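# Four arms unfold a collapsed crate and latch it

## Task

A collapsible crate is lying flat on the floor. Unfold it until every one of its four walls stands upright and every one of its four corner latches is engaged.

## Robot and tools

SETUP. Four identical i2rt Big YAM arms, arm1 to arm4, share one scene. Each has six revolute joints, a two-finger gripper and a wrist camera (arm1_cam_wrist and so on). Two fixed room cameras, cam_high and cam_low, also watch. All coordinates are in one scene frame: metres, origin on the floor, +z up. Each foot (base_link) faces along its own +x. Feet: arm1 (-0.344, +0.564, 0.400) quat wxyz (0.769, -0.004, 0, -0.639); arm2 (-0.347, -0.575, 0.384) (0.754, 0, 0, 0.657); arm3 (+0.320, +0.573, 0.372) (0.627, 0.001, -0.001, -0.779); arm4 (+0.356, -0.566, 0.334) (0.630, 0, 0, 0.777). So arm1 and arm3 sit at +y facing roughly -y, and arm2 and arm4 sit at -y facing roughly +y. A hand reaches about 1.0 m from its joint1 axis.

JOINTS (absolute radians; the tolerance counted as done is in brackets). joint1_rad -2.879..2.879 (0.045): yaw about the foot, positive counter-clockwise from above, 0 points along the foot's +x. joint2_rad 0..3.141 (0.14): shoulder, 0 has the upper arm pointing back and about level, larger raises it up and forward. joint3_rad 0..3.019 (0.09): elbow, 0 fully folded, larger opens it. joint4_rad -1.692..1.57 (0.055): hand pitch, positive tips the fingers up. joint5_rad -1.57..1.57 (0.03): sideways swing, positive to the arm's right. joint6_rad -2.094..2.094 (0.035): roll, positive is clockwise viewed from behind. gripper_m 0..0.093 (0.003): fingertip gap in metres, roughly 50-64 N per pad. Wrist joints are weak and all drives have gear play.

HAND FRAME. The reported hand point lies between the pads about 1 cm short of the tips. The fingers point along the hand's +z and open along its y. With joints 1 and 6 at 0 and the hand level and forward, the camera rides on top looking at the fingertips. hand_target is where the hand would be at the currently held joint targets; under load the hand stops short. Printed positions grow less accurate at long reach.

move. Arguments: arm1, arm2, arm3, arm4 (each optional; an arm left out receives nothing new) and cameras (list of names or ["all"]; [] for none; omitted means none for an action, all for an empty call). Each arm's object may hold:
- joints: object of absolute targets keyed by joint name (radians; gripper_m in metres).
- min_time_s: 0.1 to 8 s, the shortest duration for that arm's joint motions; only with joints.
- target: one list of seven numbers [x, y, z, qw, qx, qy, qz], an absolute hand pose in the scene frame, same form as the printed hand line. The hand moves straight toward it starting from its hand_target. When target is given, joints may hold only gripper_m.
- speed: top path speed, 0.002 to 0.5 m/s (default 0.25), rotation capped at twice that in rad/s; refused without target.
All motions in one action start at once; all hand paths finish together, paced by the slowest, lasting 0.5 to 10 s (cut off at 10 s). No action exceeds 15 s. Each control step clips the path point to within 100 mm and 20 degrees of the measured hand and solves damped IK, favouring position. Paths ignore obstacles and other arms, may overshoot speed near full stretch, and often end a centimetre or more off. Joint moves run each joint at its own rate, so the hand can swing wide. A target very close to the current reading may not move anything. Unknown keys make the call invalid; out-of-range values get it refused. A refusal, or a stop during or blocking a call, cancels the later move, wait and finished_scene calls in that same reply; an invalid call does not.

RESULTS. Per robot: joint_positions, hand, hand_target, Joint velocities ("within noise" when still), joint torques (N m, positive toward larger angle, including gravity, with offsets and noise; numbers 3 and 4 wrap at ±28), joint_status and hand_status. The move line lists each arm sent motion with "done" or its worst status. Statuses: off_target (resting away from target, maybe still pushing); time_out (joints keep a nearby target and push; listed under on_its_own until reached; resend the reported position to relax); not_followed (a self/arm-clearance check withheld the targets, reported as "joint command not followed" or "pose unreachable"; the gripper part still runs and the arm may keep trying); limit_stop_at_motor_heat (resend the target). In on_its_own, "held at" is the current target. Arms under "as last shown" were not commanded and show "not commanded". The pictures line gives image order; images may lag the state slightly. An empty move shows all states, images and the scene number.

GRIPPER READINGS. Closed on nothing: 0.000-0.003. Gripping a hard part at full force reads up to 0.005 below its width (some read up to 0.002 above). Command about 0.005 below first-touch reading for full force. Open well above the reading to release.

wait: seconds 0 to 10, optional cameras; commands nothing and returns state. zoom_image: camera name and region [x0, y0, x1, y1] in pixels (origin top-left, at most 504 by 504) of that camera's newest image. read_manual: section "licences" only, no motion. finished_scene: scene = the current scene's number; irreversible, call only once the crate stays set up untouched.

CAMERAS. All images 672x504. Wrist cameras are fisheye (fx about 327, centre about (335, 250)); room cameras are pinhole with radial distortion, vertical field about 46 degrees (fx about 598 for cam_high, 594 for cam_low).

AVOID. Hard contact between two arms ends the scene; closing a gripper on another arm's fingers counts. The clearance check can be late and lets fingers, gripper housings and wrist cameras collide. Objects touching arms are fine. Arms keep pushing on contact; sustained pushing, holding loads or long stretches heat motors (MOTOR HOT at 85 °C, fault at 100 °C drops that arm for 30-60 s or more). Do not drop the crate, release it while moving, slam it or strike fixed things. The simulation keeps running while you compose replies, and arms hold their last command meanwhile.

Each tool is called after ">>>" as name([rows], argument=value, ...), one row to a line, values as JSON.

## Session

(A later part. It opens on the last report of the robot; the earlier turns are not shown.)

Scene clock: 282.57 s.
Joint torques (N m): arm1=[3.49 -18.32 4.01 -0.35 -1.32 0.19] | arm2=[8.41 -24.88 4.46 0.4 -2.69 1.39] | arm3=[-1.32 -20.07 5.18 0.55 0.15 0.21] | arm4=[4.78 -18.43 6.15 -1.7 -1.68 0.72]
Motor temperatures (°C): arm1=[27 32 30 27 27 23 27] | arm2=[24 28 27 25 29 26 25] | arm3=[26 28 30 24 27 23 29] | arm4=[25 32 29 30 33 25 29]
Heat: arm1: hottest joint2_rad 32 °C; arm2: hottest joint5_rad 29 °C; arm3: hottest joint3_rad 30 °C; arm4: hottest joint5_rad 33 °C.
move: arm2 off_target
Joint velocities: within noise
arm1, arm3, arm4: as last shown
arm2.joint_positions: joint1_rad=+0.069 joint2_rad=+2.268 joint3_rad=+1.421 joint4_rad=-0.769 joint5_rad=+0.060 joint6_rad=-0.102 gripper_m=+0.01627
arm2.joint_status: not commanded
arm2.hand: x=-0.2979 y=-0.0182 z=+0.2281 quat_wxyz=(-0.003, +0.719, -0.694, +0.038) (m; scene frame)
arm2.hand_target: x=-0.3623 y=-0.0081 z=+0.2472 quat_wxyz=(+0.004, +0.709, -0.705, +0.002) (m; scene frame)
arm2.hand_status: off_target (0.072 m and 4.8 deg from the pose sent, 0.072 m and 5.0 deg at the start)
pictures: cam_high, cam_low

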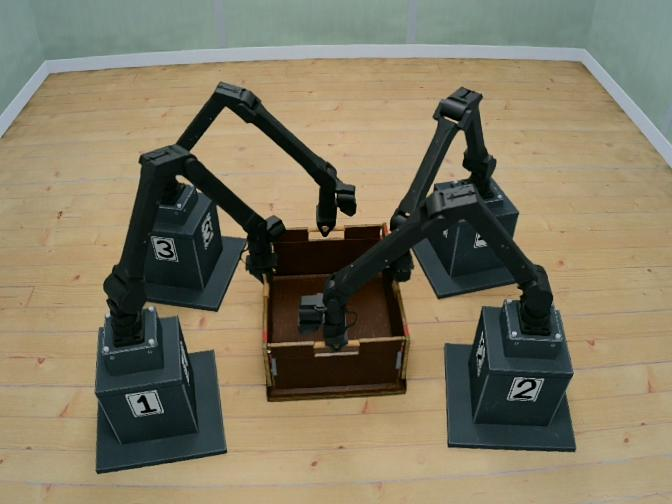

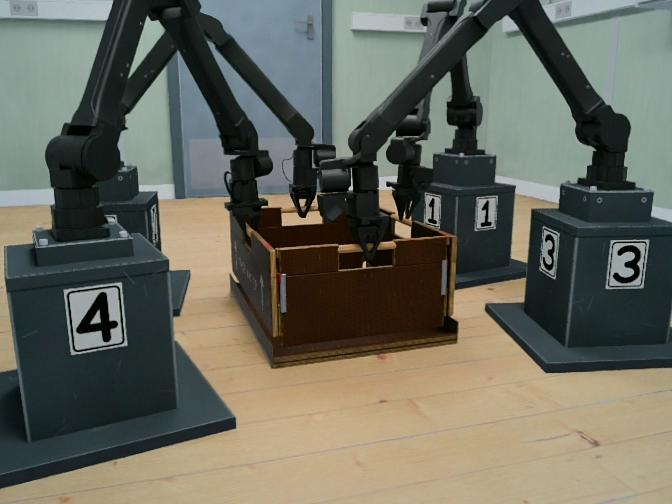

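>>> move(arm1={"target": [-0.012, 0.200, 0.249, 0, 0, 1, 0], "speed": 0.08}, arm2={"target": [-0.290, -0.005, 0.239, 0, -0.7071, 0.7071, 0], "speed": 0.08}, arm3={"target": [0.239, -0.006, 0.236, 0, 0.7071, 0.7071, 0], "speed": 0.08}, arm4={"target": [-0.0215, -0.208, 0.2235, 0, -1, 0, 0], "speed": 0.08}, cameras=["cam_high"])

Scene clock: 287.13 s.
Joint torques (N m): arm1=[-0.21 -18.08 6.87 0.12 -0.68 -0.07] | arm2=[-0.79 -23.06 5.5 0.83 -1.35 0.26] | arm3=[-1.67 -18.43 5.72 0.7 -0.1 0.24] | arm4=[1.32 -15.68 9.2 -0.84 -1.28 0.22]
Motor temperatures (°C): arm1=[27 32 30 27 27 23 27] | arm2=[24 29 26 25 30 27 25] | arm3=[26 28 30 24 27 23 29] | arm4=[25 32 29 30 33 25 29]
Heat: arm1: hottest joint2_rad 32 °C; arm2: hottest joint5_rad 30 °C; arm3: hottest joint3_rad 30 °C; arm4: hottest joint5_rad 33 °C.
move: arm1 off_target; arm2 off_target; arm3 off_target; arm4 off_target
Joint velocities: within noise
arm1.joint_positions: joint1_rad=+0.551 joint2_rad=+2.113 joint3_rad=+1.114 joint4_rad=-0.583 joint5_rad=+0.011 joint6_rad=-0.817 gripper_m=+0.01561
arm1.joint_status: not commanded
arm1.hand: x=-0.0251 y=+0.2066 z=+0.2510 quat_wxyz=(+0.011, -0.009, -1.000, +0.003) (m; scene frame)
arm1.hand_target: x=-0.0143 y=+0.2023 z=+0.2486 quat_wxyz=(+0.003, +0.000, -1.000, -0.004) (m; scene frame)
arm1.hand_status: off_target (0.015 m and 1.6 deg from the pose sent, 0.015 m and 3.8 deg at the start)
arm2.joint_positions: joint1_rad=+0.055 joint2_rad=+2.268 joint3_rad=+1.421 joint4_rad=-0.768 joint5_rad=+0.031 joint6_rad=-0.124 gripper_m=+0.01628
arm2.joint_status: not commanded
arm2.hand: x=-0.2952 y=-0.0181 z=+0.2278 quat_wxyz=(+0.007, +0.722, -0.691, +0.026) (m; scene frame)
arm2.hand_target: x=-0.2950 y=-0.0051 z=+0.2390 quat_wxyz=(+0.001, +0.710, -0.704, +0.001) (m; scene frame)
arm2.hand_status: off_target (0.018 m and 3.9 deg from the pose sent, 0.019 m and 4.8 deg at the start)
arm3.joint_positions: joint1_rad=+0.092 joint2_rad=+2.242 joint3_rad=+1.463 joint4_rad=-0.807 joint5_rad=+0.009 joint6_rad=-0.155 gripper_m=+0.01580
arm3.joint_status: not commanded
arm3.hand: x=+0.2474 y=-0.0004 z=+0.2398 quat_wxyz=(+0.007, -0.696, -0.718, -0.004) (m; scene frame)
arm3.hand_target: x=+0.2393 y=-0.0042 z=+0.2360 quat_wxyz=(+0.002, -0.707, -0.707, -0.003) (m; scene frame)
arm3.hand_status: off_target (0.011 m and 2.1 deg from the pose sent, 0.011 m and 2.1 deg at the start)
arm4.joint_positions: joint1_rad=+0.609 joint2_rad=+2.064 joint3_rad=+1.207 joint4_rad=-0.698 joint5_rad=+0.033 joint6_rad=-0.769 gripper_m=+0.01579
arm4.joint_status: not commanded
arm4.hand: x=-0.0154 y=-0.2094 z=+0.2299 quat_wxyz=(-0.017, +1.000, +0.008, +0.005) (m; scene frame)
arm4.hand_target: x=-0.0211 y=-0.2082 z=+0.2233 quat_wxyz=(+0.000, +1.000, +0.000, +0.000) (m; scene frame)
arm4.hand_status: off_target (0.009 m and 2.3 deg from the pose sent, 0.010 m and 3.6 deg at the start)
pictures: cam_high

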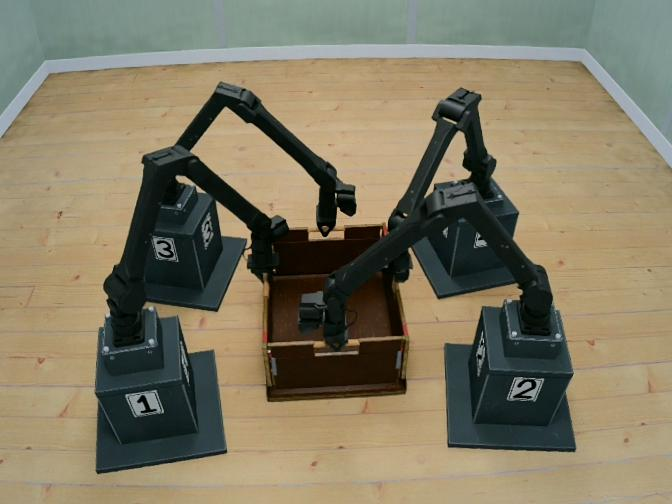

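>>> move(arm2={"target": [-0.250, -0.005, 0.239, 0, -0.7071, 0.7071, 0], "speed": 0.08})

Scene clock: 289.73 s.
Joint torques (N m): arm1=[-0.21 -17.96 6.94 -0.1 -0.75 -0.03] | arm2=[-6.07 -22.53 6.43 0.58 0.22 -0.16] | arm3=[-2.14 -18.55 5.89 0.66 -0.12 0.24] | arm4=[1.38 -15.68 9.21 -0.83 -1.27 0.22]
Motor temperatures (°C): arm1=[27 32 30 27 27 23 27] | arm2=[24 29 26 25 30 27 25] | arm3=[26 28 30 24 27 23 29] | arm4=[25 32 29 30 33 25 29]
Heat: arm1: hottest joint2_rad 32 °C; arm2: hottest joint5_rad 30 °C; arm3: hottest joint3_rad 30 °C; arm4: hottest joint5_rad 33 °C.
move: arm2 off_target
Joint velocities: within noise
arm1, arm3: as last shown
arm2.joint_positions: joint1_rad=+0.040 joint2_rad=+2.268 joint3_rad=+1.421 joint4_rad=-0.766 joint5_rad=-0.015 joint6_rad=-0.145 gripper_m=+0.01629
arm2.joint_status: not commanded
arm2.hand: x=-0.2946 y=-0.0178 z=+0.2277 quat_wxyz=(+0.021, +0.724, -0.690, +0.007) (m; scene frame)
arm2.hand_target: x=-0.2535 y=-0.0062 z=+0.2391 quat_wxyz=(+0.003, +0.704, -0.710, -0.003) (m; scene frame)
arm2.hand_status: off_target (0.048 m and 3.7 deg from the pose sent, 0.048 m and 3.9 deg at the start)
arm4.joint_positions: joint1_rad=+0.609 joint2_rad=+2.064 joint3_rad=+1.207 joint4_rad=-0.698 joint5_rad=+0.031 joint6_rad=-0.769 gripper_m=+0.01579
arm4.joint_status: not commanded
arm4.hand: x=-0.0155 y=-0.2096 z=+0.2298 quat_wxyz=(-0.017, +1.000, +0.008, +0.005) (m; scene frame)
arm4.hand_target: x=-0.0213 y=-0.2084 z=+0.2233 quat_wxyz=(+0.000, +1.000, +0.000, -0.001) (m; scene frame)
arm4.hand_status: not commanded
pictures: none

>>> move(arm2={"target": [-0.288, -0.005, 0.239, 0, -0.7071, 0.7071, 0], "speed": 0.1})

>>> move(arm1={"joints": {"gripper_m": 0.042}}, arm2={"joints": {"gripper_m": 0.042}}, arm3={"joints": {"gripper_m": 0.042}}, arm4={"joints": {"gripper_m": 0.042}}, cameras=["cam_high", "cam_low"])

Scene clock: 292.63 s.
Joint torques (N m): arm1=[0.21 -18.37 6.91 -0.01 -0.72 -0.01] | arm2=[-1.14 -23 5.53 0.84 0.08 0.26] | arm3=[-1.32 -18.08 5.83 0.75 -0.14 0.26] | arm4=[1.38 -15.68 9.21 -0.84 -1.27 0.22]
Motor temperatures (°C): arm1=[27 32 30 27 27 23 27] | arm2=[24 29 26 25 29 26 25] | arm3=[26 28 30 24 27 23 29] | arm4=[25 31 29 30 33 25 29]
Heat: arm1: hottest joint2_rad 32 °C; arm2: hottest joint2_rad 29 °C; arm3: hottest joint3_rad 30 °C; arm4: hottest joint5_rad 33 °C.
move: arm2 off_target
Joint velocities: within noise
arm1, arm3, arm4: as last shown
arm2.joint_positions: joint1_rad=+0.046 joint2_rad=+2.268 joint3_rad=+1.421 joint4_rad=-0.766 joint5_rad=+0.005 joint6_rad=-0.137 gripper_m=+0.01629
arm2.joint_status: not commanded
arm2.hand: x=-0.2946 y=-0.0178 z=+0.2277 quat_wxyz=(+0.014, +0.723, -0.690, +0.015) (m; scene frame)
arm2.hand_target: x=-0.2863 y=-0.0054 z=+0.2390 quat_wxyz=(-0.002, +0.710, -0.704, +0.003) (m; scene frame)
arm2.hand_status: off_target (0.018 m and 3.6 deg from the pose sent, 0.018 m and 3.7 deg at the start)
pictures: none

Scene clock: 293.57 s.
Joint torques (N m): arm1=[0.32 -18.08 6.74 0.25 0.03 -0.03] | arm2=[-1.32 -22.89 5.57 0.69 0.08 0.07] | arm3=[-1.73 -18.78 5.94 0.59 0.01 0.21] | arm4=[1.44 -15.79 9.03 -0.5 -0.23 0.21]
Motor temperatures (°C): arm1=[27 32 30 27 27 23 27] | arm2=[24 29 26 25 29 26 25] | arm3=[26 28 30 24 27 23 29] | arm4=[25 31 29 30 32 25 29]
Heat: arm1: hottest joint2_rad 32 °C; arm2: hottest joint2_rad 29 °C; arm3: hottest joint3_rad 30 °C; arm4: hottest joint5_rad 32 °C.
move: arm1 done; arm2 done; arm3 done; arm4 done
Joint velocities: within noise
arm1.joint_positions: joint1_rad=+0.562 joint2_rad=+2.117 joint3_rad=+1.115 joint4_rad=-0.588 joint5_rad=-0.009 joint6_rad=-0.817 gripper_m=+0.04197
arm1.joint_status: all done
arm1.hand: x=-0.0198 y=+0.2136 z=+0.2491 quat_wxyz=(+0.006, -0.003, -1.000, -0.007) (m; scene frame)
arm1.hand_target: x=-0.0106 y=+0.2055 z=+0.2486 quat_wxyz=(+0.003, +0.004, -1.000, -0.004) (m; scene frame)
arm1.hand_status: not commanded
arm2.joint_positions: joint1_rad=+0.032 joint2_rad=+2.268 joint3_rad=+1.421 joint4_rad=-0.762 joint5_rad=+0.005 joint6_rad=-0.121 gripper_m=+0.04190
arm2.joint_status: all done
arm2.hand: x=-0.2868 y=-0.0175 z=+0.2277 quat_wxyz=(+0.013, +0.713, -0.701, +0.014) (m; scene frame)
arm2.hand_target: x=-0.2815 y=-0.0058 z=+0.2390 quat_wxyz=(-0.002, +0.708, -0.707, +0.003) (m; scene frame)
arm2.hand_status: not commanded
arm3.joint_positions: joint1_rad=+0.078 joint2_rad=+2.242 joint3_rad=+1.464 joint4_rad=-0.805 joint5_rad=+0.006 joint6_rad=-0.148 gripper_m=+0.04191
arm3.joint_status: all done
arm3.hand: x=+0.2399 y=-0.0006 z=+0.2402 quat_wxyz=(+0.005, -0.703, -0.711, -0.004) (m; scene frame)
arm3.hand_target: x=+0.2339 y=-0.0043 z=+0.2364 quat_wxyz=(+0.002, -0.711, -0.704, -0.002) (m; scene frame)
arm3.hand_status: not commanded
arm4.joint_positions: joint1_rad=+0.611 joint2_rad=+2.065 joint3_rad=+1.207 joint4_rad=-0.715 joint5_rad=+0.000 joint6_rad=-0.768 gripper_m=+0.04196
arm4.joint_status: all done
arm4.hand: x=-0.0164 y=-0.2172 z=+0.2290 quat_wxyz=(+0.001, +1.000, +0.008, +0.001) (m; scene frame)
arm4.hand_target: x=-0.0207 y=-0.2119 z=+0.2231 quat_wxyz=(+0.004, +1.000, +0.001, +0.003) (m; scene frame)
arm4.hand_status: not commanded
pictures: cam_high, cam_low

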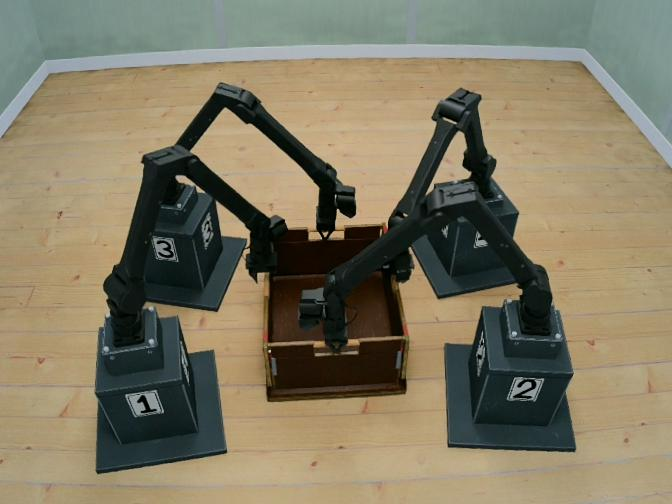

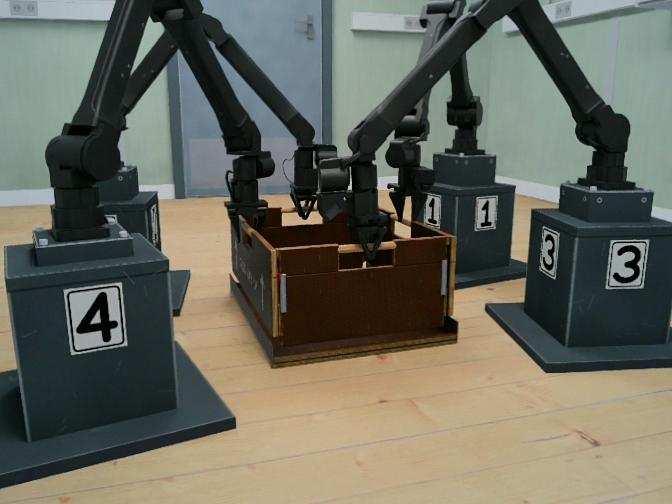

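>>> move(arm1={"joints": {"gripper_m": 0.06}}, arm2={"joints": {"gripper_m": 0.06}}, arm3={"joints": {"gripper_m": 0.06}}, arm4={"joints": {"gripper_m": 0.06}})

>>> move(arm1={"target": [-0.011, 0.205, 0.40, 0, 0, 1, 0], "speed": 0.15}, arm2={"target": [-0.287, -0.005, 0.39, 0, -0.7071, 0.7071, 0], "speed": 0.15}, arm3={"target": [0.238, -0.006, 0.39, 0, 0.7071, 0.7071, 0], "speed": 0.15}, arm4={"target": [-0.0215, -0.211, 0.375, 0, -1, 0, 0], "speed": 0.15}, cameras=["all"])

Scene clock: 296.53 s.
Joint torques (N m): arm1=[-0.32 -18.78 6.78 0.27 0.04 -0.04] | arm2=[-0.67 -23 5.55 0.68 0.08 0.06] | arm3=[-1.44 -17.96 5.82 0.73 -0.01 0.17] | arm4=[1.55 -15.79 9.05 -0.5 -0.22 0.21]
Motor temperatures (°C): arm1=[27 32 30 27 26 23 27] | arm2=[24 29 26 25 29 26 25] | arm3=[26 28 30 24 27 23 28] | arm4=[25 31 29 30 32 25 28]
Heat: arm1: hottest joint2_rad 32 °C; arm2: hottest joint2_rad 29 °C; arm3: hottest joint3_rad 30 °C; arm4: hottest joint5_rad 32 °C.
move: arm1 done; arm2 done; arm3 done; arm4 done
Joint velocities: within noise
arm1.joint_positions: joint1_rad=+0.562 joint2_rad=+2.117 joint3_rad=+1.115 joint4_rad=-0.588 joint5_rad=-0.009 joint6_rad=-0.817 gripper_m=+0.05984
arm1.joint_status: all done
arm1.hand: x=-0.0198 y=+0.2136 z=+0.2491 quat_wxyz=(+0.006, -0.003, -1.000, -0.007) (m; scene frame)
arm1.hand_target: x=-0.0106 y=+0.2055 z=+0.2486 quat_wxyz=(+0.003, +0.004, -1.000, -0.004) (m; scene frame)
arm1.hand_status: not commanded
arm2.joint_positions: joint1_rad=+0.032 joint2_rad=+2.268 joint3_rad=+1.421 joint4_rad=-0.762 joint5_rad=+0.005 joint6_rad=-0.121 gripper_m=+0.05976
arm2.joint_status: all done
arm2.hand: x=-0.2868 y=-0.0175 z=+0.2277 quat_wxyz=(+0.013, +0.713, -0.701, +0.014) (m; scene frame)
arm2.hand_target: x=-0.2815 y=-0.0058 z=+0.2390 quat_wxyz=(-0.002, +0.708, -0.707, +0.003) (m; scene frame)
arm2.hand_status: not commanded
arm3.joint_positions: joint1_rad=+0.078 joint2_rad=+2.242 joint3_rad=+1.464 joint4_rad=-0.805 joint5_rad=+0.006 joint6_rad=-0.148 gripper_m=+0.05977
arm3.joint_status: all done
arm3.hand: x=+0.2399 y=-0.0006 z=+0.2402 quat_wxyz=(+0.005, -0.703, -0.711, -0.004) (m; scene frame)
arm3.hand_target: x=+0.2339 y=-0.0043 z=+0.2364 quat_wxyz=(+0.002, -0.710, -0.704, -0.002) (m; scene frame)
arm3.hand_status: not commanded
arm4.joint_positions: joint1_rad=+0.606 joint2_rad=+2.065 joint3_rad=+1.207 joint4_rad=-0.715 joint5_rad=+0.000 joint6_rad=-0.768 gripper_m=+0.05982
arm4.joint_status: all done
arm4.hand: x=-0.0148 y=-0.2155 z=+0.2290 quat_wxyz=(+0.001, +1.000, +0.005, +0.001) (m; scene frame)
arm4.hand_target: x=-0.0190 y=-0.2102 z=+0.2231 quat_wxyz=(+0.004, +1.000, -0.001, +0.003) (m; scene frame)
arm4.hand_status: not commanded
pictures: none

Scene clock: 298.37 s.
Joint torques (N m): arm1=[-0.62 -18.49 9.32 0.05 0.1 -0.03] | arm2=[-0.03 -22.83 8.66 -0.1 -0.12 0.07] | arm3=[-0.79 -18.26 9.35 -0.32 -0.01 0.15] | arm4=[1.96 -16.62 11.93 -0.55 -0.16 0.23]
Motor temperatures (°C): arm1=[27 32 30 27 26 23 27] | arm2=[24 29 26 25 29 26 25] | arm3=[26 28 30 24 27 23 28] | arm4=[25 31 29 30 32 25 28]
Heat: arm1: hottest joint2_rad 32 °C; arm2: hottest joint2_rad 29 °C; arm3: hottest joint3_rad 30 °C; arm4: hottest joint5_rad 32 °C.
move: arm1 off_target; arm2 off_target; arm3 off_target; arm4 off_target
Joint velocities: within noise
arm1.joint_positions: joint1_rad=+0.562 joint2_rad=+1.838 joint3_rad=+1.146 joint4_rad=-0.913 joint5_rad=-0.009 joint6_rad=-0.817 gripper_m=+0.05994
arm1.joint_status: not commanded
arm1.hand: x=-0.0222 y=+0.2179 z=+0.3864 quat_wxyz=(+0.011, -0.003, -1.000, -0.013) (m; scene frame)
arm1.hand_target: x=-0.0103 y=+0.2043 z=+0.3994 quat_wxyz=(+0.000, +0.000, -1.000, +0.000) (m; scene frame)
arm1.hand_status: off_target (0.022 m and 2.0 deg from the pose sent, 0.151 m and 1.1 deg at the start)
arm2.joint_positions: joint1_rad=+0.032 joint2_rad=+2.032 joint3_rad=+1.443 joint4_rad=-1.036 joint5_rad=+0.002 joint6_rad=-0.111 gripper_m=+0.05987
arm2.joint_status: not commanded
arm2.hand: x=-0.2880 y=-0.0230 z=+0.3641 quat_wxyz=(+0.020, +0.709, -0.704, +0.018) (m; scene frame)
arm2.hand_target: x=-0.2869 y=-0.0047 z=+0.3896 quat_wxyz=(+0.000, +0.707, -0.707, +0.000) (m; scene frame)
arm2.hand_status: off_target (0.032 m and 3.1 deg from the pose sent, 0.163 m and 2.3 deg at the start)
arm3.joint_positions: joint1_rad=+0.078 joint2_rad=+2.022 joint3_rad=+1.496 joint4_rad=-1.081 joint5_rad=+0.005 joint6_rad=-0.148 gripper_m=+0.05987
arm3.joint_status: not commanded
arm3.hand: x=+0.2412 y=+0.0095 z=+0.3732 quat_wxyz=(+0.012, -0.703, -0.711, -0.014) (m; scene frame)
arm3.hand_target: x=+0.2381 y=-0.0064 z=+0.3898 quat_wxyz=(+0.000, -0.707, -0.707, -0.001) (m; scene frame)
arm3.hand_status: off_target (0.023 m and 2.2 deg from the pose sent, 0.150 m and 0.9 deg at the start)
arm4.joint_positions: joint1_rad=+0.606 joint2_rad=+1.835 joint3_rad=+1.280 joint4_rad=-1.042 joint5_rad=+0.000 joint6_rad=-0.768 gripper_m=+0.05992
arm4.joint_status: not commanded
arm4.hand: x=-0.0107 y=-0.2194 z=+0.3637 quat_wxyz=(+0.009, +1.000, +0.005, +0.009) (m; scene frame)
arm4.hand_target: x=-0.0227 y=-0.2098 z=+0.3750 quat_wxyz=(-0.001, +1.000, +0.000, -0.001) (m; scene frame)
arm4.hand_status: off_target (0.018 m and 1.6 deg from the pose sent, 0.146 m and 0.6 deg at the start)
pictures: arm1_cam_wrist, arm2_cam_wrist, arm3_cam_wrist, arm4_cam_wrist, cam_high, cam_low

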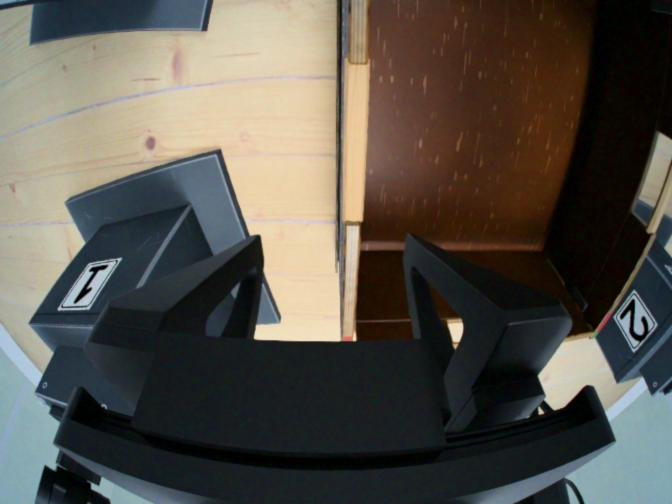

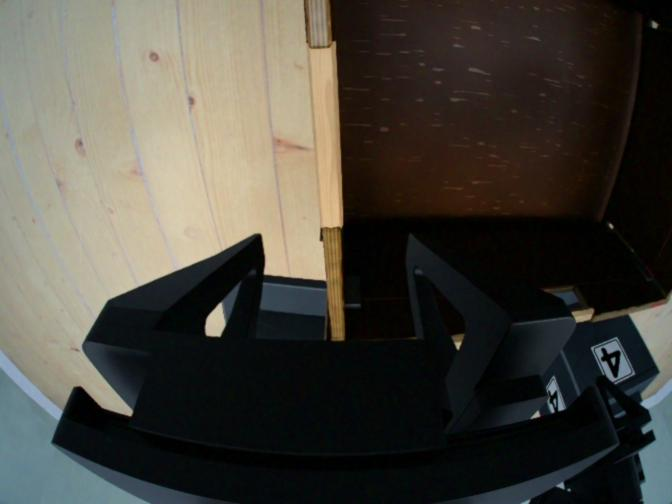

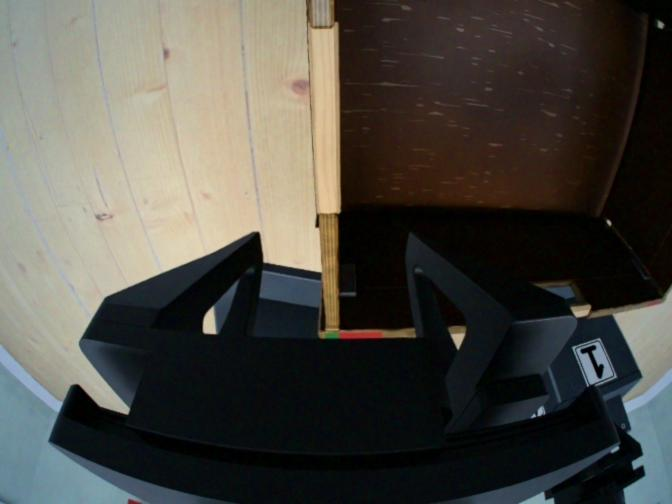

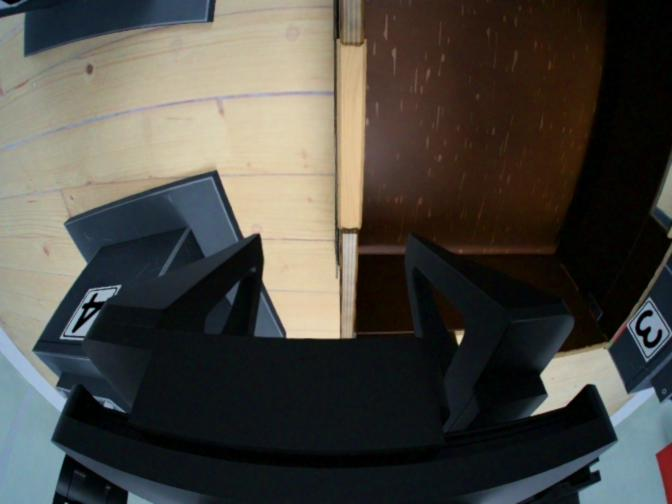

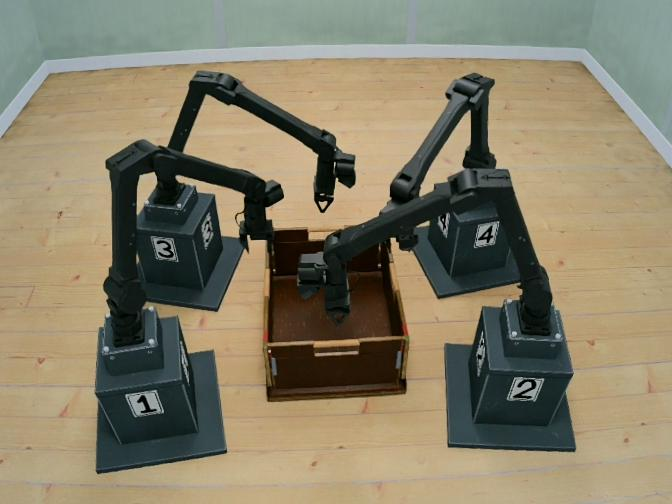

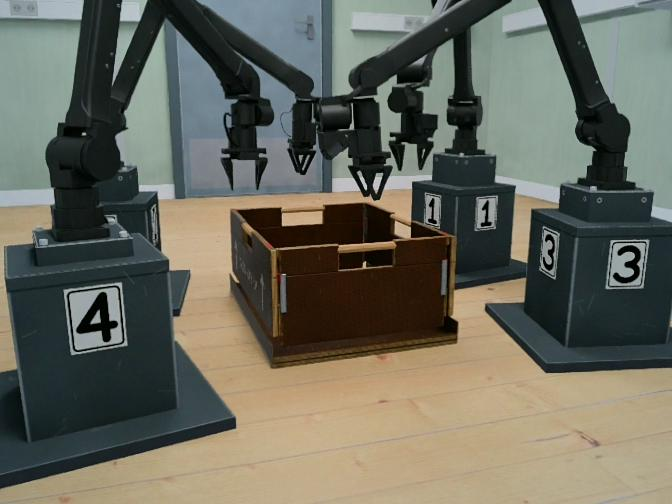

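Zoom into the four corners.

>>> zoom_image(camera="cam_low", region=[250, 220, 320, 360])

>>> zoom_image(camera="cam_low", region=[410, 210, 480, 350])

>>> zoom_image(camera="cam_high", region=[250, 320, 310, 400])

>>> zoom_image(camera="cam_high", region=[370, 310, 430, 400])

>>> zoom_image(camera="cam_high", region=[255, 215, 315, 295])

>>> zoom_image(camera="cam_high", region=[360, 215, 420, 295])

>>> zoom_image(camera="arm2_cam_wrist", region=[300, 180, 480, 350])

>>> zoom_image(camera="arm3_cam_wrist", region=[300, 180, 480, 350])

Scaled by 3.600 from the camera's 672x504 image, which has a finer 960x720 frame.

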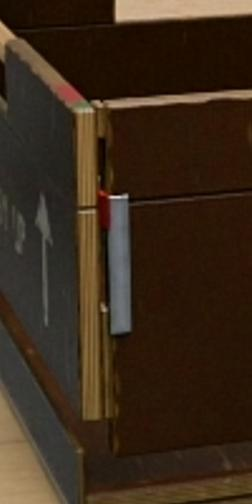

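Scaled by 3.600 from the camera's 672x504 image, which has a finer 960x720 frame.

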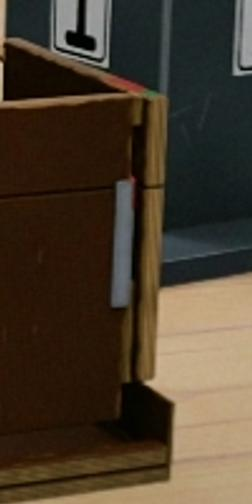

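Scaled by 6.300 from the camera's 672x504 image, which has a finer 960x720 frame.

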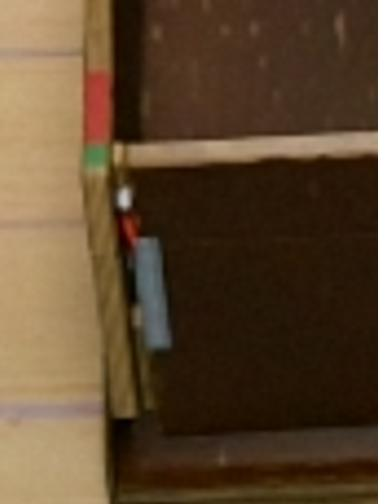

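Scaled by 5.600 from the camera's 672x504 image, which has a finer 960x720 frame.

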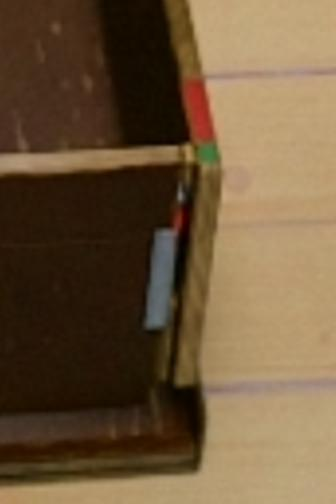

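Scaled by 6.300 from the camera's 672x504 image, which has a finer 960x720 frame.

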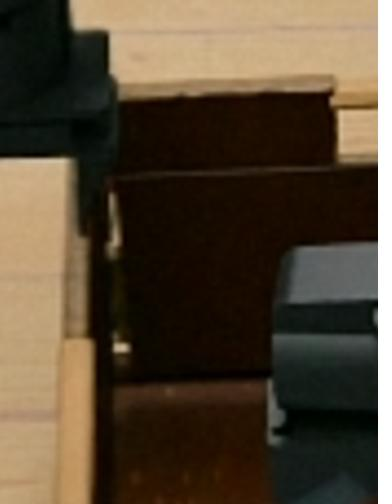

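Scaled by 6.300 from the camera's 672x504 image, which has a finer 960x720 frame.

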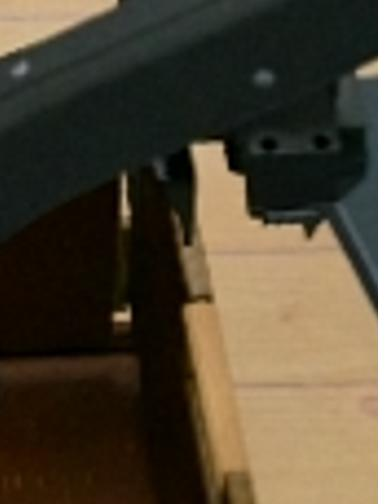

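Scaled by 2.800 from the camera's 672x504 image, which has a finer 960x720 frame.

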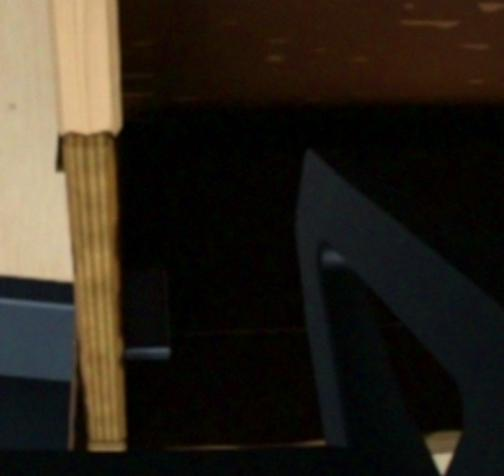

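Scaled by 2.800 from the camera's 672x504 image, which has a finer 960x720 frame.

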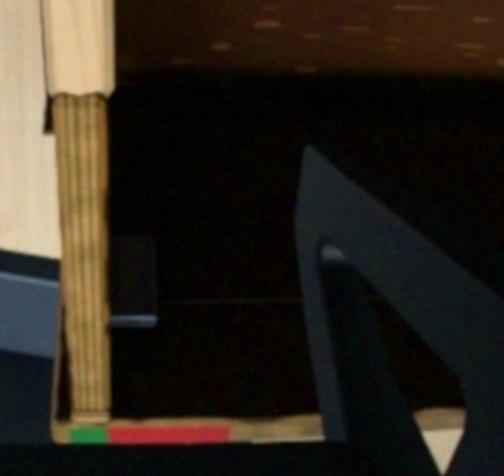

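>>> finished_scene(scene=1)

The scene is finished: the task was done.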